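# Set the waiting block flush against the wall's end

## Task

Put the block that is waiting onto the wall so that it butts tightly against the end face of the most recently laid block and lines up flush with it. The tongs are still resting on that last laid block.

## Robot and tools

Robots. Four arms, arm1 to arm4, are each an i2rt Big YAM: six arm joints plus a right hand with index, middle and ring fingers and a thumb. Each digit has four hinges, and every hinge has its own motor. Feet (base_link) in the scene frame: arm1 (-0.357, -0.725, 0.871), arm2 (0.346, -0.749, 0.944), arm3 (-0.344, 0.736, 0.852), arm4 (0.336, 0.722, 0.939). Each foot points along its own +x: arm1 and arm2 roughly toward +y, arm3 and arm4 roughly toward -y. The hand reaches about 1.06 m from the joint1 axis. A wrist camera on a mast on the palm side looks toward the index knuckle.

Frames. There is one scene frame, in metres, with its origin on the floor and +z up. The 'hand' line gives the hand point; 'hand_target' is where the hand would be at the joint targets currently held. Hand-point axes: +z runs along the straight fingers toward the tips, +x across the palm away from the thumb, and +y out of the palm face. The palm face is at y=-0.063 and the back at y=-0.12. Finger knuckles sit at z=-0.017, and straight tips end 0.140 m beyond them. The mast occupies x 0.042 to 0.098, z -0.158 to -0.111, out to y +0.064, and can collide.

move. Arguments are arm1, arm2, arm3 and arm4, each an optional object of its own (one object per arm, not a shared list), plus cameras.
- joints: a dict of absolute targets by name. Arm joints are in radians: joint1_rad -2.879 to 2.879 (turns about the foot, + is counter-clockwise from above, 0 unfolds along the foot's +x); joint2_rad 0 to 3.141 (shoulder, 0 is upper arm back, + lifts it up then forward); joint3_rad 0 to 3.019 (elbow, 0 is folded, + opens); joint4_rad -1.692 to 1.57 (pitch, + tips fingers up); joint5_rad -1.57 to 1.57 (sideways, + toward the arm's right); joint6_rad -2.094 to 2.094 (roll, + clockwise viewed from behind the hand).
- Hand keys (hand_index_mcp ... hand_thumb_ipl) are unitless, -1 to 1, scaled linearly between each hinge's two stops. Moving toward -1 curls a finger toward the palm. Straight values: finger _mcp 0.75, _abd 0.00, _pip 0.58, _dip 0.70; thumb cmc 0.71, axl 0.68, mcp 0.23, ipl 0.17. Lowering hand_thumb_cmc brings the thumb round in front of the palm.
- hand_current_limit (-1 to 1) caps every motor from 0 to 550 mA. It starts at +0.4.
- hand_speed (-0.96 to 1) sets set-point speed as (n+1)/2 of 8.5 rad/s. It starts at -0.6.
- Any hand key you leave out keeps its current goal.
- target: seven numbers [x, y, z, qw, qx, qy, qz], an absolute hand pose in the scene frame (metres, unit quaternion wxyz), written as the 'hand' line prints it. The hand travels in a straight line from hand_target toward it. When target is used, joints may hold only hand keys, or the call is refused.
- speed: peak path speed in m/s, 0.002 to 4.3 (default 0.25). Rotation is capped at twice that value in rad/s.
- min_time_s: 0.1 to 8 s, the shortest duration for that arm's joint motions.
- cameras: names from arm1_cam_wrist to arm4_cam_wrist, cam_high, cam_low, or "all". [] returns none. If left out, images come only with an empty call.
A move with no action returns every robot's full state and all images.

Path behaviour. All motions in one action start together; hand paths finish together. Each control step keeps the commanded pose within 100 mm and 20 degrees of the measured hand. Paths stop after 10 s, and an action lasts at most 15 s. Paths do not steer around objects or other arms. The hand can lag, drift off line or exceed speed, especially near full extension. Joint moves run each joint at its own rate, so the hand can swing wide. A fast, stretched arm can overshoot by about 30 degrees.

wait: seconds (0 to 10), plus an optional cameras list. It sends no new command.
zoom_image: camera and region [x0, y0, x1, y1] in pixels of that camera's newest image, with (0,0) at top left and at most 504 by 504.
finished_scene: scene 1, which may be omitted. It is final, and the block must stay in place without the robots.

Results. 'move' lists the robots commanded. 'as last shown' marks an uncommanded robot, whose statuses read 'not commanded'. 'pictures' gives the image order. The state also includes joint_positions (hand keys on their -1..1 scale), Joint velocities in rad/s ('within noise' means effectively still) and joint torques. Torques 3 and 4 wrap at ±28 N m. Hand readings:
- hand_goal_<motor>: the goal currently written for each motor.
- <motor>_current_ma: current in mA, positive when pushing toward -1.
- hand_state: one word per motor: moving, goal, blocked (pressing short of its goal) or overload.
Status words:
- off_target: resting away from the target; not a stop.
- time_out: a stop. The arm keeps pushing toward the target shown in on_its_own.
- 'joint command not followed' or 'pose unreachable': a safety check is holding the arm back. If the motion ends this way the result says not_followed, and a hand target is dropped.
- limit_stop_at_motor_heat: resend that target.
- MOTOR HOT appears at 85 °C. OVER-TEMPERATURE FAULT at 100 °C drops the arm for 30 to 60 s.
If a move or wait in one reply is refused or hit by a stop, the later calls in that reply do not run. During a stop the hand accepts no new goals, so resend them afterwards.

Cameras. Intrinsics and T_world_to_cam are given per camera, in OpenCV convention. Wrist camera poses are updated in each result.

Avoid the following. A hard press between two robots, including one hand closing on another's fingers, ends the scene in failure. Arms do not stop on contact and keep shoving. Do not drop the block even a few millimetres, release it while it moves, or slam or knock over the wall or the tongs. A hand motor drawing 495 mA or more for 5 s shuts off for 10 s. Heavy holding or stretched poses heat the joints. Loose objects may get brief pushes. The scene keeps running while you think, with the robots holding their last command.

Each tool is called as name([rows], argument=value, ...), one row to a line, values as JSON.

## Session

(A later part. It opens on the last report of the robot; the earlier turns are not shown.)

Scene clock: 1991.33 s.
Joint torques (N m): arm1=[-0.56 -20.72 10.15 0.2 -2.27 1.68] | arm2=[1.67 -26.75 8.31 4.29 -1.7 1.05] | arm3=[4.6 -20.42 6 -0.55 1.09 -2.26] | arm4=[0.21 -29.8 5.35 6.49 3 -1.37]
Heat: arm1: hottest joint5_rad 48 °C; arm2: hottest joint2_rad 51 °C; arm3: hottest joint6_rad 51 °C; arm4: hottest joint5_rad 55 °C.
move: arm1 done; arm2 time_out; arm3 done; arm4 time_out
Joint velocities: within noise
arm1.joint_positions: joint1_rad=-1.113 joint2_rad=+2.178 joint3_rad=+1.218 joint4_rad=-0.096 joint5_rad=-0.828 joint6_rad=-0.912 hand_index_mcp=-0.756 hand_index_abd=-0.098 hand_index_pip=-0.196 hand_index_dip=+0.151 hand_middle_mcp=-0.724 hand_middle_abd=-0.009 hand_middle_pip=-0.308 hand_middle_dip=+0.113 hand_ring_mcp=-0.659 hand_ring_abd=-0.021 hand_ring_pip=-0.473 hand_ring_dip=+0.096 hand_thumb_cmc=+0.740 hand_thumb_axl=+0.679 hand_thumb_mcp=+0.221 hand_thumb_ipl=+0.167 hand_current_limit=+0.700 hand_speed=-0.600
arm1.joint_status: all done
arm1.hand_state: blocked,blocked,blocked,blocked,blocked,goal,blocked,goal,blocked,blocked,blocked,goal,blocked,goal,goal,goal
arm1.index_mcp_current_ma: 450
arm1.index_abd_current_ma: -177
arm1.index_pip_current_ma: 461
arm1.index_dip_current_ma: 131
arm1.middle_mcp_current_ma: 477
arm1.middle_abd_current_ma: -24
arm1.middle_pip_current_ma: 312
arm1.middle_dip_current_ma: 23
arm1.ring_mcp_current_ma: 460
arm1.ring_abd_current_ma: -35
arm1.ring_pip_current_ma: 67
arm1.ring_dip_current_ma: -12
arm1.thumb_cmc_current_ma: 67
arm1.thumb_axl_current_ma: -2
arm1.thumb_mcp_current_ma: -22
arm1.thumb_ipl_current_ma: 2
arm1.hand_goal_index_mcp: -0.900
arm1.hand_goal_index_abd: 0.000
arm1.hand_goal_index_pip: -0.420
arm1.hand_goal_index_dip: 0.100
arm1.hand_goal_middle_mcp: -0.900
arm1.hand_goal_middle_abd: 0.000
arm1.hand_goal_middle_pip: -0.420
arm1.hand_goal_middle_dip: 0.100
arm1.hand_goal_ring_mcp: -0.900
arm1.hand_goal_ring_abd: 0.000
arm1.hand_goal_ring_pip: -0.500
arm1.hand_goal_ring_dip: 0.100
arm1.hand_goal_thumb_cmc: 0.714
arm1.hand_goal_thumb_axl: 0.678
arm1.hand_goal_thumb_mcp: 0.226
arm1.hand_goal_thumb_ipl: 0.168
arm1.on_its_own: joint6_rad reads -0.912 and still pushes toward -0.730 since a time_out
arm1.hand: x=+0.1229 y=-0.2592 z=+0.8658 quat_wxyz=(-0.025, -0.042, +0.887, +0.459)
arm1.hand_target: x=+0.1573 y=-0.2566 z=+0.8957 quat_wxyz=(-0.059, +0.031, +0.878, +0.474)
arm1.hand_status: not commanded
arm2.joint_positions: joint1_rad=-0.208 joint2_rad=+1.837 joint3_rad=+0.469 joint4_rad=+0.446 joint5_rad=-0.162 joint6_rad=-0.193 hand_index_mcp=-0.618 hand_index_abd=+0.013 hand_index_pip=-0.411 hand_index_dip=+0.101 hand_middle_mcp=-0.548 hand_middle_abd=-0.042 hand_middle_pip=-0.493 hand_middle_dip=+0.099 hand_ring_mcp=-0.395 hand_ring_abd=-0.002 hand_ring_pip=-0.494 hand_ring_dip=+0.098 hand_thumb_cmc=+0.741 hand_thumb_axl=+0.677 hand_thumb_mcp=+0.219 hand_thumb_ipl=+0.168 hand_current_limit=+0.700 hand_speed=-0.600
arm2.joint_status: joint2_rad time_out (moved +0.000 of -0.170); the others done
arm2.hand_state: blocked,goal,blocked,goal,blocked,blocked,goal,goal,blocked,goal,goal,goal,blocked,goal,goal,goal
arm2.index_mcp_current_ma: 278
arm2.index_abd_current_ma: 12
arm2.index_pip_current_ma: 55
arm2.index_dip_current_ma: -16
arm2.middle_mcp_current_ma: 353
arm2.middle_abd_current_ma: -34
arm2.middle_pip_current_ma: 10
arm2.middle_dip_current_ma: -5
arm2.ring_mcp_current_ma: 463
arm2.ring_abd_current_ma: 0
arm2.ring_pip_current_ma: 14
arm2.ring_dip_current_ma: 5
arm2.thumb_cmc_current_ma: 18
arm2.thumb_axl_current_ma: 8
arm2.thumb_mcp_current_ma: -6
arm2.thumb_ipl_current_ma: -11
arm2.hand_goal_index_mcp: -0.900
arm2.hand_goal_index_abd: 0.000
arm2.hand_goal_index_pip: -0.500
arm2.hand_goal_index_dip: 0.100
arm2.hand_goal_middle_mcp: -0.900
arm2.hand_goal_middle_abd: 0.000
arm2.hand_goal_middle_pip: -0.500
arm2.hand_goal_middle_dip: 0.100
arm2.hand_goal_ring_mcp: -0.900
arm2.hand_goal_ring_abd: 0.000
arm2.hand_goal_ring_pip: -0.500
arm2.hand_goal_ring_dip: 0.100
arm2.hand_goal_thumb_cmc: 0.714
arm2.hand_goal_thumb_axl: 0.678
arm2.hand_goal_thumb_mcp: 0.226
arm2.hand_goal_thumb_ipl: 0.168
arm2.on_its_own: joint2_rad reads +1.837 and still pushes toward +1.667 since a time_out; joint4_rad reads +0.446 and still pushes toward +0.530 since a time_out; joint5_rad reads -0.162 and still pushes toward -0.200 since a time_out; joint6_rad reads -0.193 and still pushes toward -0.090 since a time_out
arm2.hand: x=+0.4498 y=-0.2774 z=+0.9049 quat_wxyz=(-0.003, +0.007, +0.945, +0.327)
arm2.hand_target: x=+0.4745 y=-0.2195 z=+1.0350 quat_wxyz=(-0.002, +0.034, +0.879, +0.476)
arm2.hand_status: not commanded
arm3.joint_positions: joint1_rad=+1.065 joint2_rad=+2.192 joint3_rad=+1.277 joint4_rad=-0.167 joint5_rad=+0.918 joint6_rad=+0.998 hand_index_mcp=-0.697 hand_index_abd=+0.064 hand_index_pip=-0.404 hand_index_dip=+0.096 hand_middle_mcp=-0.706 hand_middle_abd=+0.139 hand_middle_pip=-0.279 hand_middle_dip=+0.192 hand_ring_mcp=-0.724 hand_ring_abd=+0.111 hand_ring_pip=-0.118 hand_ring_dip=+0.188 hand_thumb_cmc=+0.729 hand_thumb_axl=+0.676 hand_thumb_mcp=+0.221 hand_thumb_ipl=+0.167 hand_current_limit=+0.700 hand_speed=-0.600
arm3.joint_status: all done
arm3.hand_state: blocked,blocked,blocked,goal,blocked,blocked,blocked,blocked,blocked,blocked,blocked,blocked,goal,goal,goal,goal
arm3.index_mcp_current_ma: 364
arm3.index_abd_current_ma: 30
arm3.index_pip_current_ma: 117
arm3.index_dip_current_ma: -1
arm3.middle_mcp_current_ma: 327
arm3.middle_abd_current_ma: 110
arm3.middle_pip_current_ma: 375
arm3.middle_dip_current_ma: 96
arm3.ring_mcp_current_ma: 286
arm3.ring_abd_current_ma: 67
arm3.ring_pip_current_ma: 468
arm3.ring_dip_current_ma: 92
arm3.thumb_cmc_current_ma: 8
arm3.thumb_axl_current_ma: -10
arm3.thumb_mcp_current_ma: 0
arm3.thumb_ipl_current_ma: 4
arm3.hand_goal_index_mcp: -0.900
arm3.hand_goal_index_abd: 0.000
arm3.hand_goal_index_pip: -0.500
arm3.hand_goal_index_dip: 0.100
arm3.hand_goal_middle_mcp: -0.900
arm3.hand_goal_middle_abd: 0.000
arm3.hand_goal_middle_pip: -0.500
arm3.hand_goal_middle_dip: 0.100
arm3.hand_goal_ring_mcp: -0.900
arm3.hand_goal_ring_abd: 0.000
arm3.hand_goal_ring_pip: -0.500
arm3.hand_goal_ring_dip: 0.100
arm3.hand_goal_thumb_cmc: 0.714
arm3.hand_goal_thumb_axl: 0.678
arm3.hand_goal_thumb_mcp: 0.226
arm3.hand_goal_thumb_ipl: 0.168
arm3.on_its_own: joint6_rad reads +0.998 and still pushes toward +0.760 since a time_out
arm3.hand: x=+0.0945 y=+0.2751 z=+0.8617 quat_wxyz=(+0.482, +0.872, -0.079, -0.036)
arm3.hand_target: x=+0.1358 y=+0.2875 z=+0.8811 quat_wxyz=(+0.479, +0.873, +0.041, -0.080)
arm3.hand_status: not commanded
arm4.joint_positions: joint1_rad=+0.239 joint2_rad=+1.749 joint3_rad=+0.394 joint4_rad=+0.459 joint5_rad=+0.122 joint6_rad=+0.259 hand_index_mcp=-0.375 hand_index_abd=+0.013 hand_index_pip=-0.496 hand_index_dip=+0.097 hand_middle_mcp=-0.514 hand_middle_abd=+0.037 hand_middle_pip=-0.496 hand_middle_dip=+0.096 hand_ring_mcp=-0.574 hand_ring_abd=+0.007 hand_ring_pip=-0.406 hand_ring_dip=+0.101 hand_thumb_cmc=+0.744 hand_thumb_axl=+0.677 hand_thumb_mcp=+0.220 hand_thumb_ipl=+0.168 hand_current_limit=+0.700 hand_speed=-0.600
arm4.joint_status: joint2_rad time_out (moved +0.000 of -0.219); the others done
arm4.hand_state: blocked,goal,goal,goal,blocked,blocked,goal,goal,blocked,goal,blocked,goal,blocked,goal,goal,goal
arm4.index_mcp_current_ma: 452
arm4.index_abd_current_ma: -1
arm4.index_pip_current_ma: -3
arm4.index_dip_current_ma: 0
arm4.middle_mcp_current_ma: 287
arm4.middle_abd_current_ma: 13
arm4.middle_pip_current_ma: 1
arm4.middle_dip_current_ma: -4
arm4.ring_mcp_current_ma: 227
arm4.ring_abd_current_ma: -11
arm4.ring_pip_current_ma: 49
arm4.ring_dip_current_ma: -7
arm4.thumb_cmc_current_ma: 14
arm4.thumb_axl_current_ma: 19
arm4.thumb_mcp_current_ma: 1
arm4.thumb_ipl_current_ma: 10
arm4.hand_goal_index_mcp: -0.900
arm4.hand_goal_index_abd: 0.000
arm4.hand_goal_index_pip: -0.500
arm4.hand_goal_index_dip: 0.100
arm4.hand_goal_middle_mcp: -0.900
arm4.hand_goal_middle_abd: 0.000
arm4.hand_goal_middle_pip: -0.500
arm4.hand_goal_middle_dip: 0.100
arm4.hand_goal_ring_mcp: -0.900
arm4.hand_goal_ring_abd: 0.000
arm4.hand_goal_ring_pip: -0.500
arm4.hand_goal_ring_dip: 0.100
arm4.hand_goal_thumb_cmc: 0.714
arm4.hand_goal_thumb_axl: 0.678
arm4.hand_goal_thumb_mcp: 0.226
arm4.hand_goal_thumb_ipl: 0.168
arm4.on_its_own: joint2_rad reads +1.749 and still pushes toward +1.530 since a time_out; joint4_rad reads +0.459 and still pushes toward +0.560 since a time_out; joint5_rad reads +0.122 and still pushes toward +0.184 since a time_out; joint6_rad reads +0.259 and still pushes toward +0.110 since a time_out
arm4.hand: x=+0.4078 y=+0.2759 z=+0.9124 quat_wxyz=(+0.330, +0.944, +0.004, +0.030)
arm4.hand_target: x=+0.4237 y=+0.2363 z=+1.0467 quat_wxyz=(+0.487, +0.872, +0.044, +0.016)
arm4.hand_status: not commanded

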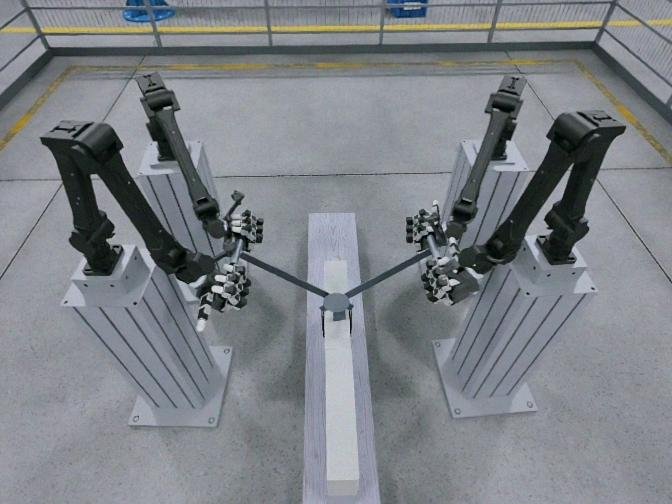

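move(arm1={"joints": {"joint1_rad": -1.122, "joint2_rad": 2.16, "joint3_rad": 1.277}, "min_time_s": 3}, arm2={"joints": {"joint1_rad": -0.22, "joint2_rad": 1.675, "joint3_rad": 0.555}, "min_time_s": 3}, arm3={"joints": {"joint1_rad": 1.11, "joint2_rad": 2.16, "joint3_rad": 1.273}, "min_time_s": 3}, arm4={"joints": {"joint1_rad": 0.24, "joint2_rad": 1.525, "joint3_rad": 0.405}, "min_time_s": 3}, cameras=["cam_high", "cam_low"])

zoom_image(camera="cam_high", region=[320, 335, 360, 365])

zoom_image(camera="cam_high", region=[315, 255, 365, 315])

zoom_image(camera="cam_low", region=[295, 255, 345, 325])

Scene clock: 2001.93 s.
Joint torques (N m): arm1=[-0.56 -20.25 10.51 0.38 -2.28 1.68] | arm2=[1.55 -26.29 8.61 4.44 -1.66 1.07] | arm3=[4.78 -20.6 5.76 -0.57 1.28 -2.26] | arm4=[0.15 -29.63 5 6.42 3.05 -1.39]
Heat: arm1: hottest joint5_rad 48 °C; arm2: hottest joint2_rad 51 °C; arm3: hottest joint6_rad 51 °C; arm4: hottest joint5_rad 56 °C.
move: arm1 done; arm2 time_out; arm3 done; arm4 time_out
Joint velocities: within noise
arm1.joint_positions: joint1_rad=-1.111 joint2_rad=+2.180 joint3_rad=+1.225 joint4_rad=-0.100 joint5_rad=-0.828 joint6_rad=-0.912 hand_index_mcp=-0.755 hand_index_abd=-0.098 hand_index_pip=-0.196 hand_index_dip=+0.151 hand_middle_mcp=-0.724 hand_middle_abd=-0.009 hand_middle_pip=-0.308 hand_middle_dip=+0.113 hand_ring_mcp=-0.659 hand_ring_abd=-0.021 hand_ring_pip=-0.473 hand_ring_dip=+0.096 hand_thumb_cmc=+0.740 hand_thumb_axl=+0.679 hand_thumb_mcp=+0.221 hand_thumb_ipl=+0.167 hand_current_limit=+0.700 hand_speed=-0.600
arm1.joint_status: all done
arm1.hand_state: blocked,blocked,blocked,blocked,blocked,goal,blocked,goal,blocked,blocked,blocked,goal,blocked,goal,goal,goal
arm1.index_mcp_current_ma: 460
arm1.index_abd_current_ma: -178
arm1.index_pip_current_ma: 462
arm1.index_dip_current_ma: 121
arm1.middle_mcp_current_ma: 477
arm1.middle_abd_current_ma: -21
arm1.middle_pip_current_ma: 316
arm1.middle_dip_current_ma: 23
arm1.ring_mcp_current_ma: 465
arm1.ring_abd_current_ma: -33
arm1.ring_pip_current_ma: 72
arm1.ring_dip_current_ma: -19
arm1.thumb_cmc_current_ma: 61
arm1.thumb_axl_current_ma: 2
arm1.thumb_mcp_current_ma: -10
arm1.thumb_ipl_current_ma: -4
arm1.hand_goal_index_mcp: -0.900
arm1.hand_goal_index_abd: 0.000
arm1.hand_goal_index_pip: -0.420
arm1.hand_goal_index_dip: 0.100
arm1.hand_goal_middle_mcp: -0.900
arm1.hand_goal_middle_abd: 0.000
arm1.hand_goal_middle_pip: -0.420
arm1.hand_goal_middle_dip: 0.100
arm1.hand_goal_ring_mcp: -0.900
arm1.hand_goal_ring_abd: 0.000
arm1.hand_goal_ring_pip: -0.500
arm1.hand_goal_ring_dip: 0.100
arm1.hand_goal_thumb_cmc: 0.714
arm1.hand_goal_thumb_axl: 0.678
arm1.hand_goal_thumb_mcp: 0.226
arm1.hand_goal_thumb_ipl: 0.168
arm1.on_its_own: joint6_rad reads -0.912 and still pushes toward -0.730 since a time_out
arm1.hand: x=+0.1235 y=-0.2571 z=+0.8664 quat_wxyz=(-0.026, -0.043, +0.887, +0.459)
arm1.hand_target: x=+0.1584 y=-0.2536 z=+0.8940 quat_wxyz=(-0.059, +0.029, +0.878, +0.475)
arm1.hand_status: not commanded
arm2.joint_positions: joint1_rad=-0.208 joint2_rad=+1.837 joint3_rad=+0.475 joint4_rad=+0.445 joint5_rad=-0.162 joint6_rad=-0.193 hand_index_mcp=-0.614 hand_index_abd=+0.013 hand_index_pip=-0.411 hand_index_dip=+0.101 hand_middle_mcp=-0.547 hand_middle_abd=-0.042 hand_middle_pip=-0.493 hand_middle_dip=+0.099 hand_ring_mcp=-0.395 hand_ring_abd=-0.002 hand_ring_pip=-0.494 hand_ring_dip=+0.098 hand_thumb_cmc=+0.741 hand_thumb_axl=+0.677 hand_thumb_mcp=+0.219 hand_thumb_ipl=+0.168 hand_current_limit=+0.700 hand_speed=-0.600
arm2.joint_status: joint2_rad time_out (moved +0.000 of -0.162); the others done
arm2.hand_state: blocked,goal,blocked,goal,blocked,blocked,goal,goal,blocked,goal,goal,goal,blocked,goal,goal,goal
arm2.index_mcp_current_ma: 272
arm2.index_abd_current_ma: 1
arm2.index_pip_current_ma: 54
arm2.index_dip_current_ma: -6
arm2.middle_mcp_current_ma: 349
arm2.middle_abd_current_ma: -23
arm2.middle_pip_current_ma: -5
arm2.middle_dip_current_ma: 12
arm2.ring_mcp_current_ma: 456
arm2.ring_abd_current_ma: 12
arm2.ring_pip_current_ma: 16
arm2.ring_dip_current_ma: 26
arm2.thumb_cmc_current_ma: 10
arm2.thumb_axl_current_ma: 2
arm2.thumb_mcp_current_ma: 0
arm2.thumb_ipl_current_ma: -2
arm2.hand_goal_index_mcp: -0.900
arm2.hand_goal_index_abd: 0.000
arm2.hand_goal_index_pip: -0.500
arm2.hand_goal_index_dip: 0.100
arm2.hand_goal_middle_mcp: -0.900
arm2.hand_goal_middle_abd: 0.000
arm2.hand_goal_middle_pip: -0.500
arm2.hand_goal_middle_dip: 0.100
arm2.hand_goal_ring_mcp: -0.900
arm2.hand_goal_ring_abd: 0.000
arm2.hand_goal_ring_pip: -0.500
arm2.hand_goal_ring_dip: 0.100
arm2.hand_goal_thumb_cmc: 0.714
arm2.hand_goal_thumb_axl: 0.678
arm2.hand_goal_thumb_mcp: 0.226
arm2.hand_goal_thumb_ipl: 0.168
arm2.on_its_own: joint2_rad reads +1.837 and still pushes toward +1.675 since a time_out; joint4_rad reads +0.445 and still pushes toward +0.530 since a time_out; joint5_rad reads -0.162 and still pushes toward -0.200 since a time_out; joint6_rad reads -0.193 and still pushes toward -0.090 since a time_out
arm2.hand: x=+0.4506 y=-0.2746 z=+0.9063 quat_wxyz=(-0.002, +0.006, +0.944, +0.329)
arm2.hand_target: x=+0.4755 y=-0.2158 z=+1.0350 quat_wxyz=(-0.002, +0.034, +0.878, +0.477)
arm2.hand_status: not commanded
arm3.joint_positions: joint1_rad=+1.066 joint2_rad=+2.189 joint3_rad=+1.270 joint4_rad=-0.167 joint5_rad=+0.913 joint6_rad=+0.998 hand_index_mcp=-0.697 hand_index_abd=+0.064 hand_index_pip=-0.404 hand_index_dip=+0.096 hand_middle_mcp=-0.706 hand_middle_abd=+0.137 hand_middle_pip=-0.279 hand_middle_dip=+0.192 hand_ring_mcp=-0.726 hand_ring_abd=+0.111 hand_ring_pip=-0.117 hand_ring_dip=+0.188 hand_thumb_cmc=+0.729 hand_thumb_axl=+0.676 hand_thumb_mcp=+0.221 hand_thumb_ipl=+0.167 hand_current_limit=+0.700 hand_speed=-0.600
arm3.joint_status: all done
arm3.hand_state: blocked,blocked,blocked,goal,blocked,blocked,blocked,blocked,blocked,blocked,blocked,blocked,goal,goal,goal,goal
arm3.index_mcp_current_ma: 369
arm3.index_abd_current_ma: 36
arm3.index_pip_current_ma: 121
arm3.index_dip_current_ma: 2
arm3.middle_mcp_current_ma: 328
arm3.middle_abd_current_ma: 110
arm3.middle_pip_current_ma: 373
arm3.middle_dip_current_ma: 99
arm3.ring_mcp_current_ma: 288
arm3.ring_abd_current_ma: 73
arm3.ring_pip_current_ma: 463
arm3.ring_dip_current_ma: 91
arm3.thumb_cmc_current_ma: 10
arm3.thumb_axl_current_ma: -8
arm3.thumb_mcp_current_ma: -4
arm3.thumb_ipl_current_ma: 11
arm3.hand_goal_index_mcp: -0.900
arm3.hand_goal_index_abd: 0.000
arm3.hand_goal_index_pip: -0.500
arm3.hand_goal_index_dip: 0.100
arm3.hand_goal_middle_mcp: -0.900
arm3.hand_goal_middle_abd: 0.000
arm3.hand_goal_middle_pip: -0.500
arm3.hand_goal_middle_dip: 0.100
arm3.hand_goal_ring_mcp: -0.900
arm3.hand_goal_ring_abd: 0.000
arm3.hand_goal_ring_pip: -0.500
arm3.hand_goal_ring_dip: 0.100
arm3.hand_goal_thumb_cmc: 0.714
arm3.hand_goal_thumb_axl: 0.678
arm3.hand_goal_thumb_mcp: 0.226
arm3.hand_goal_thumb_ipl: 0.168
arm3.on_its_own: joint6_rad reads +0.998 and still pushes toward +0.760 since a time_out
arm3.hand: x=+0.0933 y=+0.2768 z=+0.8606 quat_wxyz=(+0.480, +0.873, -0.077, -0.036)
arm3.hand_target: x=+0.1350 y=+0.2913 z=+0.8807 quat_wxyz=(+0.478, +0.873, +0.044, -0.081)
arm3.hand_status: not commanded
arm4.joint_positions: joint1_rad=+0.238 joint2_rad=+1.747 joint3_rad=+0.387 joint4_rad=+0.459 joint5_rad=+0.121 joint6_rad=+0.259 hand_index_mcp=-0.367 hand_index_abd=+0.014 hand_index_pip=-0.496 hand_index_dip=+0.097 hand_middle_mcp=-0.514 hand_middle_abd=+0.042 hand_middle_pip=-0.496 hand_middle_dip=+0.096 hand_ring_mcp=-0.578 hand_ring_abd=+0.007 hand_ring_pip=-0.414 hand_ring_dip=+0.101 hand_thumb_cmc=+0.744 hand_thumb_axl=+0.677 hand_thumb_mcp=+0.220 hand_thumb_ipl=+0.168 hand_current_limit=+0.700 hand_speed=-0.600
arm4.joint_status: joint2_rad time_out (moved -0.002 of -0.224); the others done
arm4.hand_state: blocked,goal,goal,goal,blocked,blocked,goal,goal,blocked,goal,blocked,goal,blocked,goal,goal,goal
arm4.index_mcp_current_ma: 472
arm4.index_abd_current_ma: 0
arm4.index_pip_current_ma: -1
arm4.index_dip_current_ma: 4
arm4.middle_mcp_current_ma: 306
arm4.middle_abd_current_ma: 6
arm4.middle_pip_current_ma: 14
arm4.middle_dip_current_ma: -16
arm4.ring_mcp_current_ma: 222
arm4.ring_abd_current_ma: -15
arm4.ring_pip_current_ma: 24
arm4.ring_dip_current_ma: -14
arm4.thumb_cmc_current_ma: 13
arm4.thumb_axl_current_ma: -2
arm4.thumb_mcp_current_ma: 17
arm4.thumb_ipl_current_ma: -10
arm4.hand_goal_index_mcp: -0.900
arm4.hand_goal_index_abd: 0.000
arm4.hand_goal_index_pip: -0.500
arm4.hand_goal_index_dip: 0.100
arm4.hand_goal_middle_mcp: -0.900
arm4.hand_goal_middle_abd: 0.000
arm4.hand_goal_middle_pip: -0.500
arm4.hand_goal_middle_dip: 0.100
arm4.hand_goal_ring_mcp: -0.900
arm4.hand_goal_ring_abd: 0.000
arm4.hand_goal_ring_pip: -0.500
arm4.hand_goal_ring_dip: 0.100
arm4.hand_goal_thumb_cmc: 0.714
arm4.hand_goal_thumb_axl: 0.678
arm4.hand_goal_thumb_mcp: 0.226
arm4.hand_goal_thumb_ipl: 0.168
arm4.on_its_own: joint2_rad reads +1.747 and still pushes toward +1.525 since a time_out; joint4_rad reads +0.459 and still pushes toward +0.560 since a time_out; joint5_rad reads +0.121 and still pushes toward +0.184 since a time_out; joint6_rad reads +0.259 and still pushes toward +0.110 since a time_out
arm4.hand: x=+0.4065 y=+0.2789 z=+0.9112 quat_wxyz=(+0.327, +0.944, +0.003, +0.030)
arm4.hand_target: x=+0.4224 y=+0.2402 z=+1.0448 quat_wxyz=(+0.485, +0.874, +0.044, +0.015)
arm4.hand_status: not commanded

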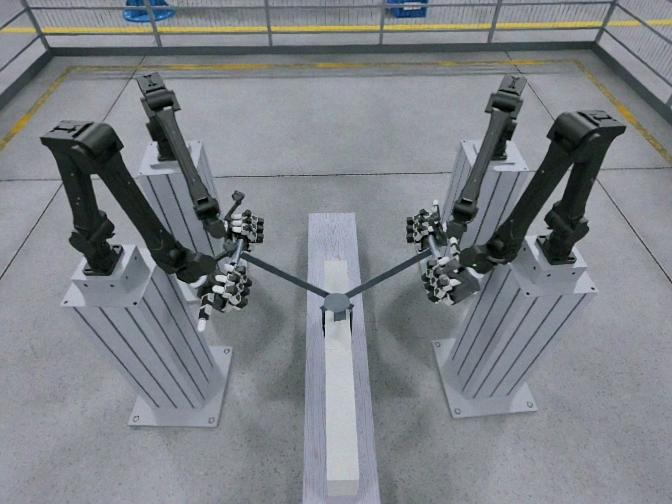

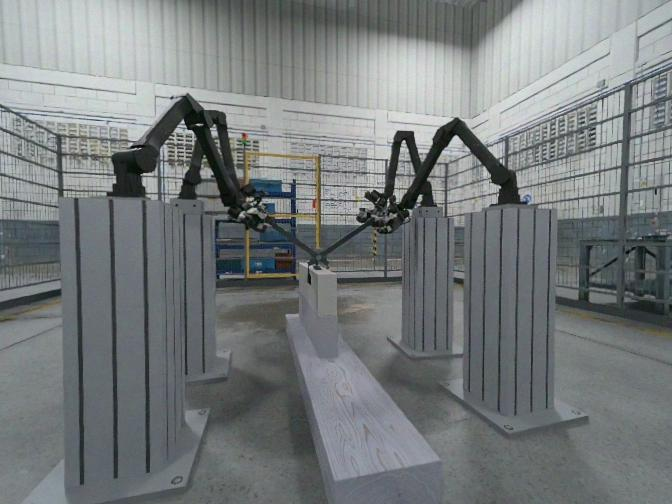

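Scaled by 12.600 from the camera's image (finer frame: 960x720).

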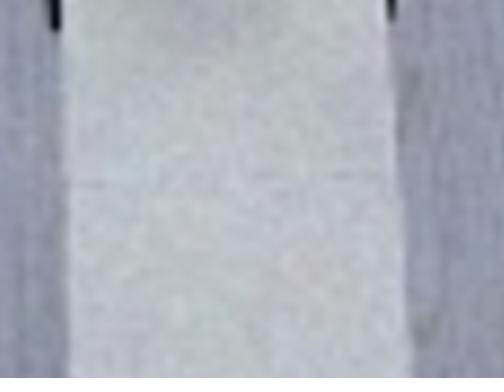

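Scaled by 8.400 from the camera's image (finer frame: 960x720).

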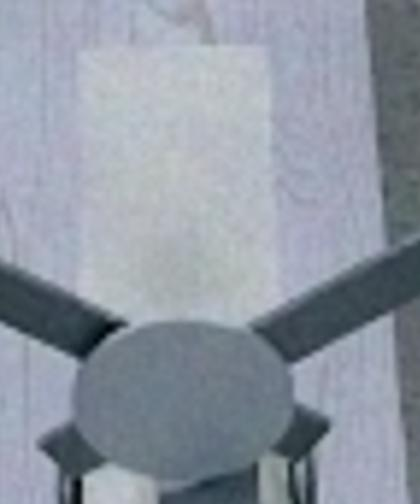

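Scaled by 7.200 from the camera's image (finer frame: 960x720).

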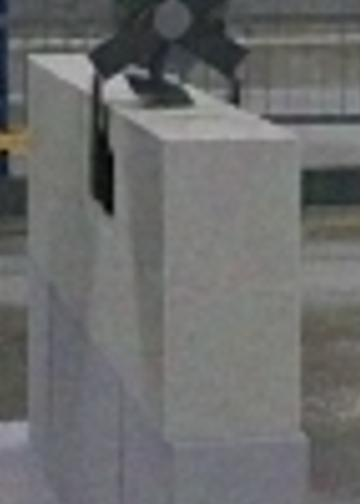

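move(arm1={"joints": {"joint1_rad": -1.122, "joint2_rad": 2.20, "joint3_rad": 1.267}, "min_time_s": 3}, arm2={"joints": {"joint1_rad": -0.215, "joint2_rad": 1.75, "joint3_rad": 0.545}, "min_time_s": 3}, arm3={"joints": {"joint1_rad": 1.11, "joint2_rad": 2.20, "joint3_rad": 1.263}, "min_time_s": 3}, arm4={"joints": {"joint1_rad": 0.24, "joint2_rad": 1.60, "joint3_rad": 0.395}, "min_time_s": 3}, cameras=["cam_high", "cam_low"])

zoom_image(camera="cam_high", region=[320, 335, 360, 365])

zoom_image(camera="cam_low", region=[295, 255, 345, 325])

Scene clock: 2016.00 s.
Joint torques (N m): arm1=[-0.67 -17.14 9.28 0.42 -2.14 1.67] | arm2=[2.32 -20.48 7.61 4.29 -1.62 1.01] | arm3=[4.89 -16.97 5.22 -0.62 1.27 -2.25] | arm4=[0.21 -23.12 4.48 6.43 3.04 -1.4]
Heat: arm1: hottest joint5_rad 49 °C; arm2: hottest joint2_rad 50 °C; arm3: hottest joint6_rad 51 °C; arm4: hottest joint5_rad 56 °C.
move: arm1 done; arm2 done; arm3 done; arm4 time_out
Joint velocities: within noise
arm1.joint_positions: joint1_rad=-1.111 joint2_rad=+2.185 joint3_rad=+1.229 joint4_rad=-0.101 joint5_rad=-0.831 joint6_rad=-0.912 hand_index_mcp=-0.754 hand_index_abd=-0.098 hand_index_pip=-0.195 hand_index_dip=+0.151 hand_middle_mcp=-0.723 hand_middle_abd=-0.011 hand_middle_pip=-0.307 hand_middle_dip=+0.112 hand_ring_mcp=-0.659 hand_ring_abd=-0.022 hand_ring_pip=-0.473 hand_ring_dip=+0.096 hand_thumb_cmc=+0.740 hand_thumb_axl=+0.679 hand_thumb_mcp=+0.221 hand_thumb_ipl=+0.167 hand_current_limit=+0.700 hand_speed=-0.600
arm1.joint_status: all done
arm1.hand_state: blocked,blocked,blocked,blocked,blocked,goal,blocked,goal,blocked,blocked,blocked,goal,blocked,goal,goal,goal
arm1.index_mcp_current_ma: 459
arm1.index_abd_current_ma: -180
arm1.index_pip_current_ma: 461
arm1.index_dip_current_ma: 127
arm1.middle_mcp_current_ma: 485
arm1.middle_abd_current_ma: -22
arm1.middle_pip_current_ma: 312
arm1.middle_dip_current_ma: 30
arm1.ring_mcp_current_ma: 464
arm1.ring_abd_current_ma: -31
arm1.ring_pip_current_ma: 74
arm1.ring_dip_current_ma: -16
arm1.thumb_cmc_current_ma: 70
arm1.thumb_axl_current_ma: 3
arm1.thumb_mcp_current_ma: -13
arm1.thumb_ipl_current_ma: 7
arm1.hand_goal_index_mcp: -0.900
arm1.hand_goal_index_abd: 0.000
arm1.hand_goal_index_pip: -0.420
arm1.hand_goal_index_dip: 0.100
arm1.hand_goal_middle_mcp: -0.900
arm1.hand_goal_middle_abd: 0.000
arm1.hand_goal_middle_pip: -0.420
arm1.hand_goal_middle_dip: 0.100
arm1.hand_goal_ring_mcp: -0.900
arm1.hand_goal_ring_abd: 0.000
arm1.hand_goal_ring_pip: -0.500
arm1.hand_goal_ring_dip: 0.100
arm1.hand_goal_thumb_cmc: 0.714
arm1.hand_goal_thumb_axl: 0.678
arm1.hand_goal_thumb_mcp: 0.226
arm1.hand_goal_thumb_ipl: 0.168
arm1.on_its_own: joint6_rad reads -0.912 and still pushes toward -0.730 since a time_out
arm1.hand: x=+0.1239 y=-0.2566 z=+0.8648 quat_wxyz=(-0.027, -0.043, +0.887, +0.459)
arm1.hand_target: x=+0.1505 y=-0.2576 z=+0.8644 quat_wxyz=(-0.078, +0.040, +0.882, +0.463)
arm1.hand_status: not commanded
arm2.joint_positions: joint1_rad=-0.208 joint2_rad=+1.843 joint3_rad=+0.479 joint4_rad=+0.445 joint5_rad=-0.163 joint6_rad=-0.193 hand_index_mcp=-0.611 hand_index_abd=+0.014 hand_index_pip=-0.406 hand_index_dip=+0.101 hand_middle_mcp=-0.548 hand_middle_abd=-0.042 hand_middle_pip=-0.493 hand_middle_dip=+0.099 hand_ring_mcp=-0.398 hand_ring_abd=-0.003 hand_ring_pip=-0.495 hand_ring_dip=+0.098 hand_thumb_cmc=+0.741 hand_thumb_axl=+0.677 hand_thumb_mcp=+0.219 hand_thumb_ipl=+0.168 hand_current_limit=+0.700 hand_speed=-0.600
arm2.joint_status: all done
arm2.hand_state: blocked,goal,blocked,goal,blocked,blocked,goal,goal,blocked,goal,goal,goal,blocked,goal,goal,goal
arm2.index_mcp_current_ma: 281
arm2.index_abd_current_ma: 2
arm2.index_pip_current_ma: 56
arm2.index_dip_current_ma: 2
arm2.middle_mcp_current_ma: 350
arm2.middle_abd_current_ma: -22
arm2.middle_pip_current_ma: 3
arm2.middle_dip_current_ma: -6
arm2.ring_mcp_current_ma: 460
arm2.ring_abd_current_ma: 5
arm2.ring_pip_current_ma: 11
arm2.ring_dip_current_ma: 17
arm2.thumb_cmc_current_ma: 14
arm2.thumb_axl_current_ma: -8
arm2.thumb_mcp_current_ma: -3
arm2.thumb_ipl_current_ma: 1
arm2.hand_goal_index_mcp: -0.900
arm2.hand_goal_index_abd: 0.000
arm2.hand_goal_index_pip: -0.500
arm2.hand_goal_index_dip: 0.100
arm2.hand_goal_middle_mcp: -0.900
arm2.hand_goal_middle_abd: 0.000
arm2.hand_goal_middle_pip: -0.500
arm2.hand_goal_middle_dip: 0.100
arm2.hand_goal_ring_mcp: -0.900
arm2.hand_goal_ring_abd: 0.000
arm2.hand_goal_ring_pip: -0.500
arm2.hand_goal_ring_dip: 0.100
arm2.hand_goal_thumb_cmc: 0.714
arm2.hand_goal_thumb_axl: 0.678
arm2.hand_goal_thumb_mcp: 0.226
arm2.hand_goal_thumb_ipl: 0.168
arm2.on_its_own: joint4_rad reads +0.445 and still pushes toward +0.530 since a time_out; joint5_rad reads -0.163 and still pushes toward -0.200 since a time_out; joint6_rad reads -0.193 and still pushes toward -0.090 since a time_out
arm2.hand: x=+0.4506 y=-0.2738 z=+0.9047 quat_wxyz=(-0.003, +0.006, +0.945, +0.328)
arm2.hand_target: x=+0.4705 y=-0.2236 z=+0.9918 quat_wxyz=(-0.012, +0.037, +0.897, +0.440)
arm2.hand_status: not commanded
arm3.joint_positions: joint1_rad=+1.066 joint2_rad=+2.189 joint3_rad=+1.267 joint4_rad=-0.165 joint5_rad=+0.913 joint6_rad=+0.998 hand_index_mcp=-0.697 hand_index_abd=+0.064 hand_index_pip=-0.404 hand_index_dip=+0.096 hand_middle_mcp=-0.706 hand_middle_abd=+0.137 hand_middle_pip=-0.279 hand_middle_dip=+0.192 hand_ring_mcp=-0.726 hand_ring_abd=+0.111 hand_ring_pip=-0.118 hand_ring_dip=+0.188 hand_thumb_cmc=+0.729 hand_thumb_axl=+0.676 hand_thumb_mcp=+0.221 hand_thumb_ipl=+0.167 hand_current_limit=+0.700 hand_speed=-0.600
arm3.joint_status: all done
arm3.hand_state: blocked,blocked,blocked,goal,blocked,blocked,blocked,blocked,blocked,blocked,blocked,blocked,goal,goal,goal,goal
arm3.index_mcp_current_ma: 365
arm3.index_abd_current_ma: 31
arm3.index_pip_current_ma: 121
arm3.index_dip_current_ma: 1
arm3.middle_mcp_current_ma: 326
arm3.middle_abd_current_ma: 106
arm3.middle_pip_current_ma: 378
arm3.middle_dip_current_ma: 95
arm3.ring_mcp_current_ma: 281
arm3.ring_abd_current_ma: 70
arm3.ring_pip_current_ma: 463
arm3.ring_dip_current_ma: 89
arm3.thumb_cmc_current_ma: 11
arm3.thumb_axl_current_ma: -2
arm3.thumb_mcp_current_ma: -3
arm3.thumb_ipl_current_ma: 8
arm3.hand_goal_index_mcp: -0.900
arm3.hand_goal_index_abd: 0.000
arm3.hand_goal_index_pip: -0.500
arm3.hand_goal_index_dip: 0.100
arm3.hand_goal_middle_mcp: -0.900
arm3.hand_goal_middle_abd: 0.000
arm3.hand_goal_middle_pip: -0.500
arm3.hand_goal_middle_dip: 0.100
arm3.hand_goal_ring_mcp: -0.900
arm3.hand_goal_ring_abd: 0.000
arm3.hand_goal_ring_pip: -0.500
arm3.hand_goal_ring_dip: 0.100
arm3.hand_goal_thumb_cmc: 0.714
arm3.hand_goal_thumb_axl: 0.678
arm3.hand_goal_thumb_mcp: 0.226
arm3.hand_goal_thumb_ipl: 0.168
arm3.on_its_own: joint6_rad reads +0.998 and still pushes toward +0.760 since a time_out
arm3.hand: x=+0.0926 y=+0.2777 z=+0.8597 quat_wxyz=(+0.480, +0.873, -0.076, -0.036)
arm3.hand_target: x=+0.1274 y=+0.2952 z=+0.8534 quat_wxyz=(+0.467, +0.877, +0.056, -0.100)
arm3.hand_status: not commanded
arm4.joint_positions: joint1_rad=+0.238 joint2_rad=+1.749 joint3_rad=+0.384 joint4_rad=+0.459 joint5_rad=+0.121 joint6_rad=+0.259 hand_index_mcp=-0.367 hand_index_abd=+0.014 hand_index_pip=-0.496 hand_index_dip=+0.097 hand_middle_mcp=-0.516 hand_middle_abd=+0.043 hand_middle_pip=-0.496 hand_middle_dip=+0.096 hand_ring_mcp=-0.583 hand_ring_abd=+0.006 hand_ring_pip=-0.416 hand_ring_dip=+0.101 hand_thumb_cmc=+0.744 hand_thumb_axl=+0.677 hand_thumb_mcp=+0.220 hand_thumb_ipl=+0.168 hand_current_limit=+0.700 hand_speed=-0.600
arm4.joint_status: joint2_rad time_out (moved +0.003 of -0.147); the others done
arm4.hand_state: blocked,goal,goal,goal,blocked,blocked,goal,goal,blocked,goal,blocked,goal,blocked,goal,goal,goal
arm4.index_mcp_current_ma: 462
arm4.index_abd_current_ma: 9
arm4.index_pip_current_ma: -2
arm4.index_dip_current_ma: -1
arm4.middle_mcp_current_ma: 288
arm4.middle_abd_current_ma: 3
arm4.middle_pip_current_ma: 4
arm4.middle_dip_current_ma: -8
arm4.ring_mcp_current_ma: 211
arm4.ring_abd_current_ma: -5
arm4.ring_pip_current_ma: 43
arm4.ring_dip_current_ma: -6
arm4.thumb_cmc_current_ma: 17
arm4.thumb_axl_current_ma: 10
arm4.thumb_mcp_current_ma: 7
arm4.thumb_ipl_current_ma: 8
arm4.hand_goal_index_mcp: -0.900
arm4.hand_goal_index_abd: 0.000
arm4.hand_goal_index_pip: -0.500
arm4.hand_goal_index_dip: 0.100
arm4.hand_goal_middle_mcp: -0.900
arm4.hand_goal_middle_abd: 0.000
arm4.hand_goal_middle_pip: -0.500
arm4.hand_goal_middle_dip: 0.100
arm4.hand_goal_ring_mcp: -0.900
arm4.hand_goal_ring_abd: 0.000
arm4.hand_goal_ring_pip: -0.500
arm4.hand_goal_ring_dip: 0.100
arm4.hand_goal_thumb_cmc: 0.714
arm4.hand_goal_thumb_axl: 0.678
arm4.hand_goal_thumb_mcp: 0.226
arm4.hand_goal_thumb_ipl: 0.168
arm4.on_its_own: joint2_rad reads +1.749 and still pushes toward +1.600 since a time_out; joint4_rad reads +0.459 and still pushes toward +0.560 since a time_out; joint5_rad reads +0.121 and still pushes toward +0.184 since a time_out; joint6_rad reads +0.259 and still pushes toward +0.110 since a time_out
arm4.hand: x=+0.4059 y=+0.2811 z=+0.9091 quat_wxyz=(+0.325, +0.945, +0.004, +0.029)
arm4.hand_target: x=+0.4198 y=+0.2471 z=+1.0066 quat_wxyz=(+0.448, +0.892, +0.049, +0.005)
arm4.hand_status: not commanded

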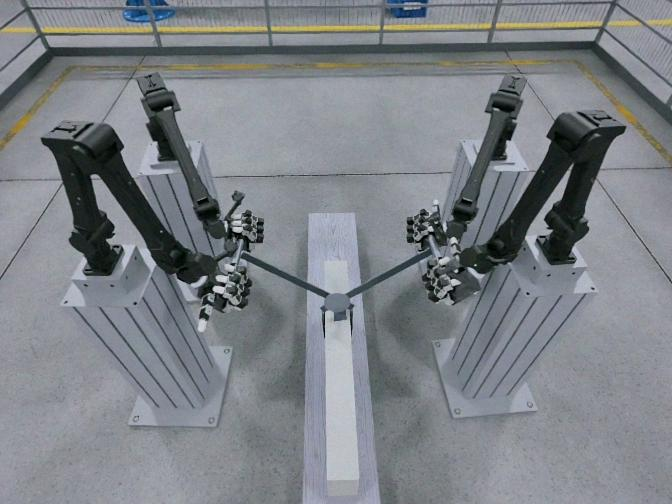

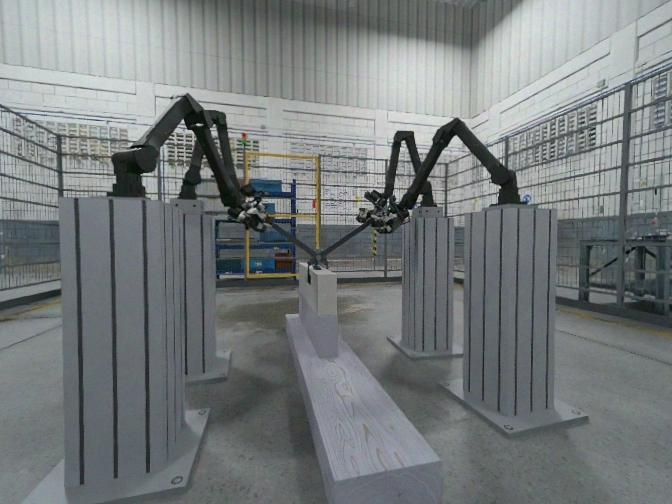

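Scaled by 12.600 from the camera's image (finer frame: 960x720).

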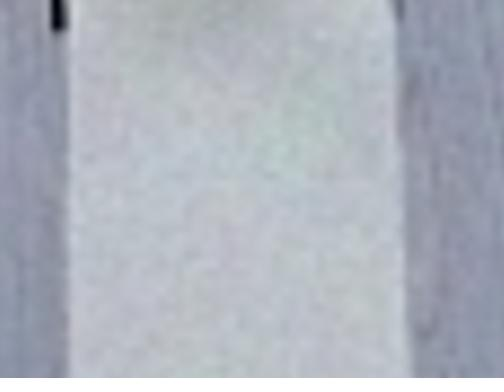

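Scaled by 7.200 from the camera's image (finer frame: 960x720).

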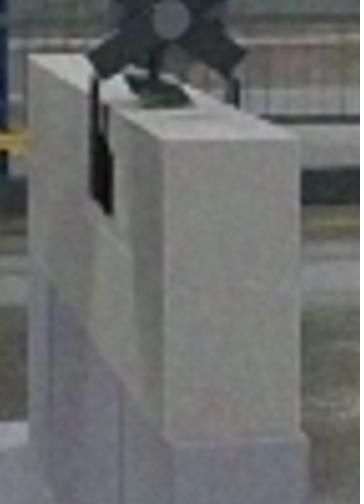

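move(arm1={"joints": {"joint1_rad": -1.122, "joint2_rad": 2.235, "joint3_rad": 1.245}, "min_time_s": 3}, arm2={"joints": {"joint1_rad": -0.215, "joint2_rad": 1.815, "joint3_rad": 0.525}, "min_time_s": 3}, arm3={"joints": {"joint1_rad": 1.105, "joint2_rad": 2.24, "joint3_rad": 1.26}, "min_time_s": 3}, arm4={"joints": {"joint1_rad": 0.24, "joint2_rad": 1.67, "joint3_rad": 0.395}, "min_time_s": 3}, cameras=["cam_high", "cam_low"])

zoom_image(camera="cam_high", region=[320, 335, 360, 365])

zoom_image(camera="cam_low", region=[295, 255, 345, 325])

Scene clock: 2027.97 s.
Joint torques (N m): arm1=[-0.38 -14.86 7.24 0.46 -1.6 1.66] | arm2=[2.26 -16.67 5.96 4.14 -1.11 1.02] | arm3=[4.42 -13.33 5.01 -0.68 1.18 -2.21] | arm4=[0.32 -17.79 4.59 6.31 3.07 -1.38]
Heat: arm1: hottest joint5_rad 48 °C; arm2: hottest joint2_rad 50 °C; arm3: hottest joint6_rad 51 °C; arm4: hottest joint5_rad 57 °C.
move: arm1 done; arm2 done; arm3 done; arm4 done
Joint velocities: within noise
arm1.joint_positions: joint1_rad=-1.111 joint2_rad=+2.193 joint3_rad=+1.230 joint4_rad=-0.101 joint5_rad=-0.843 joint6_rad=-0.912 hand_index_mcp=-0.756 hand_index_abd=-0.098 hand_index_pip=-0.196 hand_index_dip=+0.151 hand_middle_mcp=-0.724 hand_middle_abd=-0.011 hand_middle_pip=-0.308 hand_middle_dip=+0.113 hand_ring_mcp=-0.659 hand_ring_abd=-0.022 hand_ring_pip=-0.473 hand_ring_dip=+0.095 hand_thumb_cmc=+0.740 hand_thumb_axl=+0.679 hand_thumb_mcp=+0.221 hand_thumb_ipl=+0.167 hand_current_limit=+0.700 hand_speed=-0.600
arm1.joint_status: all done
arm1.hand_state: blocked,blocked,blocked,blocked,blocked,goal,blocked,goal,blocked,blocked,blocked,goal,blocked,goal,goal,goal
arm1.index_mcp_current_ma: 451
arm1.index_abd_current_ma: -177
arm1.index_pip_current_ma: 477
arm1.index_dip_current_ma: 127
arm1.middle_mcp_current_ma: 482
arm1.middle_abd_current_ma: -21
arm1.middle_pip_current_ma: 312
arm1.middle_dip_current_ma: 20
arm1.ring_mcp_current_ma: 465
arm1.ring_abd_current_ma: -36
arm1.ring_pip_current_ma: 71
arm1.ring_dip_current_ma: -18
arm1.thumb_cmc_current_ma: 66
arm1.thumb_axl_current_ma: 0
arm1.thumb_mcp_current_ma: -20
arm1.thumb_ipl_current_ma: -3
arm1.hand_goal_index_mcp: -0.900
arm1.hand_goal_index_abd: 0.000
arm1.hand_goal_index_pip: -0.420
arm1.hand_goal_index_dip: 0.100
arm1.hand_goal_middle_mcp: -0.900
arm1.hand_goal_middle_abd: 0.000
arm1.hand_goal_middle_pip: -0.420
arm1.hand_goal_middle_dip: 0.100
arm1.hand_goal_ring_mcp: -0.900
arm1.hand_goal_ring_abd: 0.000
arm1.hand_goal_ring_pip: -0.500
arm1.hand_goal_ring_dip: 0.100
arm1.hand_goal_thumb_cmc: 0.714
arm1.hand_goal_thumb_axl: 0.678
arm1.hand_goal_thumb_mcp: 0.226
arm1.hand_goal_thumb_ipl: 0.168
arm1.on_its_own: joint6_rad reads -0.912 and still pushes toward -0.730 since a time_out
arm1.hand: x=+0.1222 y=-0.2565 z=+0.8623 quat_wxyz=(-0.033, -0.043, +0.885, +0.462)
arm1.hand_target: x=+0.1376 y=-0.2645 z=+0.8338 quat_wxyz=(-0.099, +0.052, +0.886, +0.449)
arm1.hand_status: not commanded
arm2.joint_positions: joint1_rad=-0.208 joint2_rad=+1.856 joint3_rad=+0.480 joint4_rad=+0.448 joint5_rad=-0.175 joint6_rad=-0.193 hand_index_mcp=-0.620 hand_index_abd=+0.014 hand_index_pip=-0.392 hand_index_dip=+0.101 hand_middle_mcp=-0.556 hand_middle_abd=-0.023 hand_middle_pip=-0.493 hand_middle_dip=+0.099 hand_ring_mcp=-0.401 hand_ring_abd=+0.000 hand_ring_pip=-0.495 hand_ring_dip=+0.098 hand_thumb_cmc=+0.741 hand_thumb_axl=+0.677 hand_thumb_mcp=+0.219 hand_thumb_ipl=+0.168 hand_current_limit=+0.700 hand_speed=-0.600
arm2.joint_status: all done
arm2.hand_state: blocked,goal,blocked,goal,blocked,blocked,goal,goal,blocked,goal,goal,goal,blocked,goal,goal,goal
arm2.index_mcp_current_ma: 270
arm2.index_abd_current_ma: 12
arm2.index_pip_current_ma: 65
arm2.index_dip_current_ma: -4
arm2.middle_mcp_current_ma: 346
arm2.middle_abd_current_ma: -16
arm2.middle_pip_current_ma: 15
arm2.middle_dip_current_ma: 8
arm2.ring_mcp_current_ma: 440
arm2.ring_abd_current_ma: -2
arm2.ring_pip_current_ma: 11
arm2.ring_dip_current_ma: -1
arm2.thumb_cmc_current_ma: 11
arm2.thumb_axl_current_ma: -5
arm2.thumb_mcp_current_ma: -16
arm2.thumb_ipl_current_ma: -17
arm2.hand_goal_index_mcp: -0.900
arm2.hand_goal_index_abd: 0.000
arm2.hand_goal_index_pip: -0.500
arm2.hand_goal_index_dip: 0.100
arm2.hand_goal_middle_mcp: -0.900
arm2.hand_goal_middle_abd: 0.000
arm2.hand_goal_middle_pip: -0.500
arm2.hand_goal_middle_dip: 0.100
arm2.hand_goal_ring_mcp: -0.900
arm2.hand_goal_ring_abd: 0.000
arm2.hand_goal_ring_pip: -0.500
arm2.hand_goal_ring_dip: 0.100
arm2.hand_goal_thumb_cmc: 0.714
arm2.hand_goal_thumb_axl: 0.678
arm2.hand_goal_thumb_mcp: 0.226
arm2.hand_goal_thumb_ipl: 0.168
arm2.on_its_own: joint4_rad reads +0.448 and still pushes toward +0.530 since a time_out; joint6_rad reads -0.193 and still pushes toward -0.090 since a time_out
arm2.hand: x=+0.4482 y=-0.2745 z=+0.8999 quat_wxyz=(-0.010, +0.005, +0.946, +0.325)
arm2.hand_target: x=+0.4663 y=-0.2390 z=+0.9515 quat_wxyz=(-0.020, +0.042, +0.914, +0.403)
arm2.hand_status: not commanded
arm3.joint_positions: joint1_rad=+1.067 joint2_rad=+2.192 joint3_rad=+1.267 joint4_rad=-0.164 joint5_rad=+0.916 joint6_rad=+0.994 hand_index_mcp=-0.696 hand_index_abd=+0.062 hand_index_pip=-0.405 hand_index_dip=+0.096 hand_middle_mcp=-0.706 hand_middle_abd=+0.137 hand_middle_pip=-0.279 hand_middle_dip=+0.192 hand_ring_mcp=-0.726 hand_ring_abd=+0.111 hand_ring_pip=-0.117 hand_ring_dip=+0.188 hand_thumb_cmc=+0.729 hand_thumb_axl=+0.676 hand_thumb_mcp=+0.221 hand_thumb_ipl=+0.167 hand_current_limit=+0.700 hand_speed=-0.600
arm3.joint_status: all done
arm3.hand_state: blocked,blocked,blocked,goal,blocked,blocked,blocked,blocked,blocked,blocked,blocked,blocked,goal,goal,goal,goal
arm3.index_mcp_current_ma: 366
arm3.index_abd_current_ma: 27
arm3.index_pip_current_ma: 122
arm3.index_dip_current_ma: 4
arm3.middle_mcp_current_ma: 327
arm3.middle_abd_current_ma: 104
arm3.middle_pip_current_ma: 377
arm3.middle_dip_current_ma: 94
arm3.ring_mcp_current_ma: 278
arm3.ring_abd_current_ma: 70
arm3.ring_pip_current_ma: 463
arm3.ring_dip_current_ma: 93
arm3.thumb_cmc_current_ma: 9
arm3.thumb_axl_current_ma: -6
arm3.thumb_mcp_current_ma: -6
arm3.thumb_ipl_current_ma: 8
arm3.hand_goal_index_mcp: -0.900
arm3.hand_goal_index_abd: 0.000
arm3.hand_goal_index_pip: -0.500
arm3.hand_goal_index_dip: 0.100
arm3.hand_goal_middle_mcp: -0.900
arm3.hand_goal_middle_abd: 0.000
arm3.hand_goal_middle_pip: -0.500
arm3.hand_goal_middle_dip: 0.100
arm3.hand_goal_ring_mcp: -0.900
arm3.hand_goal_ring_abd: 0.000
arm3.hand_goal_ring_pip: -0.500
arm3.hand_goal_ring_dip: 0.100
arm3.hand_goal_thumb_cmc: 0.714
arm3.hand_goal_thumb_axl: 0.678
arm3.hand_goal_thumb_mcp: 0.226
arm3.hand_goal_thumb_ipl: 0.168
arm3.on_its_own: joint6_rad reads +0.994 and still pushes toward +0.760 since a time_out
arm3.hand: x=+0.0927 y=+0.2778 z=+0.8585 quat_wxyz=(+0.480, +0.873, -0.074, -0.038)
arm3.hand_target: x=+0.1190 y=+0.2959 z=+0.8286 quat_wxyz=(+0.458, +0.879, +0.063, -0.117)
arm3.hand_status: not commanded
arm4.joint_positions: joint1_rad=+0.238 joint2_rad=+1.756 joint3_rad=+0.383 joint4_rad=+0.461 joint5_rad=+0.121 joint6_rad=+0.258 hand_index_mcp=-0.369 hand_index_abd=+0.015 hand_index_pip=-0.496 hand_index_dip=+0.097 hand_middle_mcp=-0.517 hand_middle_abd=+0.042 hand_middle_pip=-0.496 hand_middle_dip=+0.096 hand_ring_mcp=-0.584 hand_ring_abd=+0.005 hand_ring_pip=-0.415 hand_ring_dip=+0.101 hand_thumb_cmc=+0.744 hand_thumb_axl=+0.677 hand_thumb_mcp=+0.220 hand_thumb_ipl=+0.168 hand_current_limit=+0.700 hand_speed=-0.600
arm4.joint_status: all done
arm4.hand_state: blocked,goal,goal,goal,blocked,blocked,goal,goal,blocked,goal,blocked,goal,blocked,goal,goal,goal
arm4.index_mcp_current_ma: 472
arm4.index_abd_current_ma: 0
arm4.index_pip_current_ma: 8
arm4.index_dip_current_ma: 1
arm4.middle_mcp_current_ma: 297
arm4.middle_abd_current_ma: 1
arm4.middle_pip_current_ma: 12
arm4.middle_dip_current_ma: 3
arm4.ring_mcp_current_ma: 221
arm4.ring_abd_current_ma: -20
arm4.ring_pip_current_ma: 35
arm4.ring_dip_current_ma: -9
arm4.thumb_cmc_current_ma: 3
arm4.thumb_axl_current_ma: 10
arm4.thumb_mcp_current_ma: -3
arm4.thumb_ipl_current_ma: 1
arm4.hand_goal_index_mcp: -0.900
arm4.hand_goal_index_abd: 0.000
arm4.hand_goal_index_pip: -0.500
arm4.hand_goal_index_dip: 0.100
arm4.hand_goal_middle_mcp: -0.900
arm4.hand_goal_middle_abd: 0.000
arm4.hand_goal_middle_pip: -0.500
arm4.hand_goal_middle_dip: 0.100
arm4.hand_goal_ring_mcp: -0.900
arm4.hand_goal_ring_abd: 0.000
arm4.hand_goal_ring_pip: -0.500
arm4.hand_goal_ring_dip: 0.100
arm4.hand_goal_thumb_cmc: 0.714
arm4.hand_goal_thumb_axl: 0.678
arm4.hand_goal_thumb_mcp: 0.226
arm4.hand_goal_thumb_ipl: 0.168
arm4.on_its_own: joint4_rad reads +0.461 and still pushes toward +0.560 since a time_out; joint5_rad reads +0.121 and still pushes toward +0.184 since a time_out; joint6_rad reads +0.258 and still pushes toward +0.110 since a time_out
arm4.hand: x=+0.4055 y=+0.2824 z=+0.9063 quat_wxyz=(+0.322, +0.946, +0.004, +0.028)
arm4.hand_target: x=+0.4178 y=+0.2525 z=+0.9748 quat_wxyz=(+0.418, +0.907, +0.053, -0.002)
arm4.hand_status: not commanded

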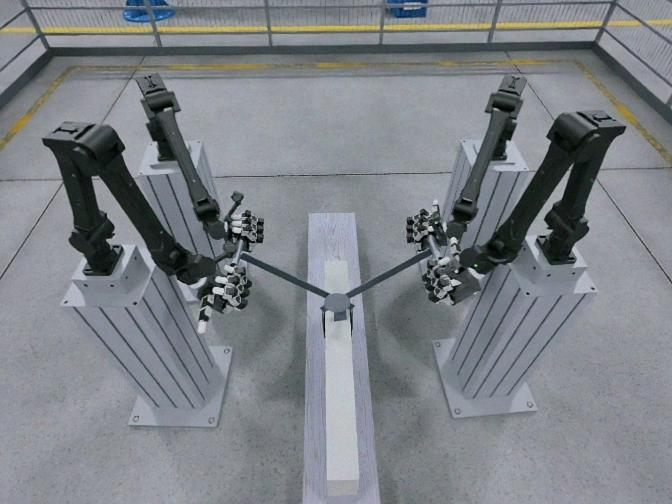

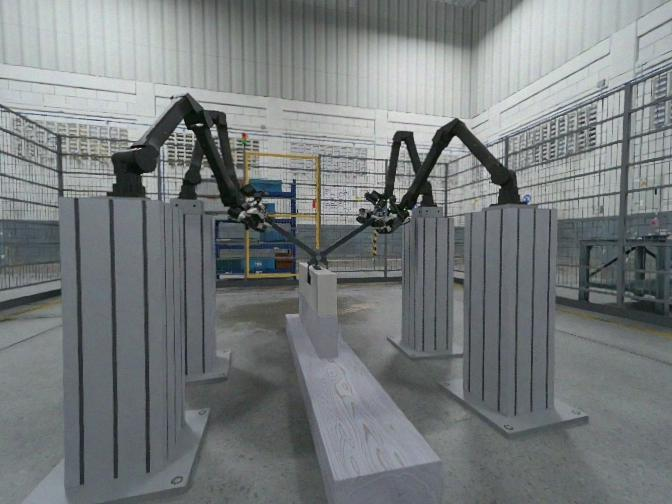

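Scaled by 12.600 from the camera's image (finer frame: 960x720).

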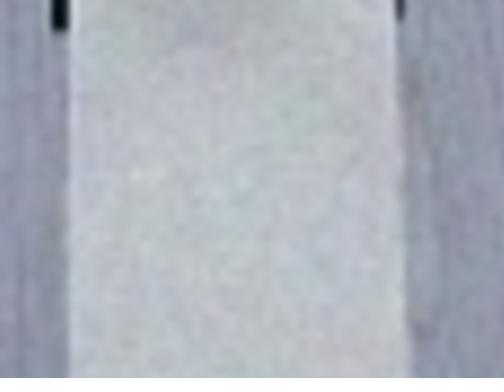

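Scaled by 7.200 from the camera's image (finer frame: 960x720).

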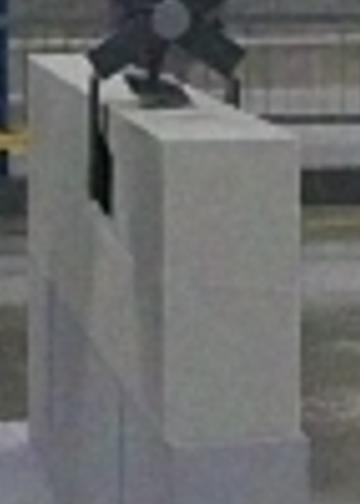

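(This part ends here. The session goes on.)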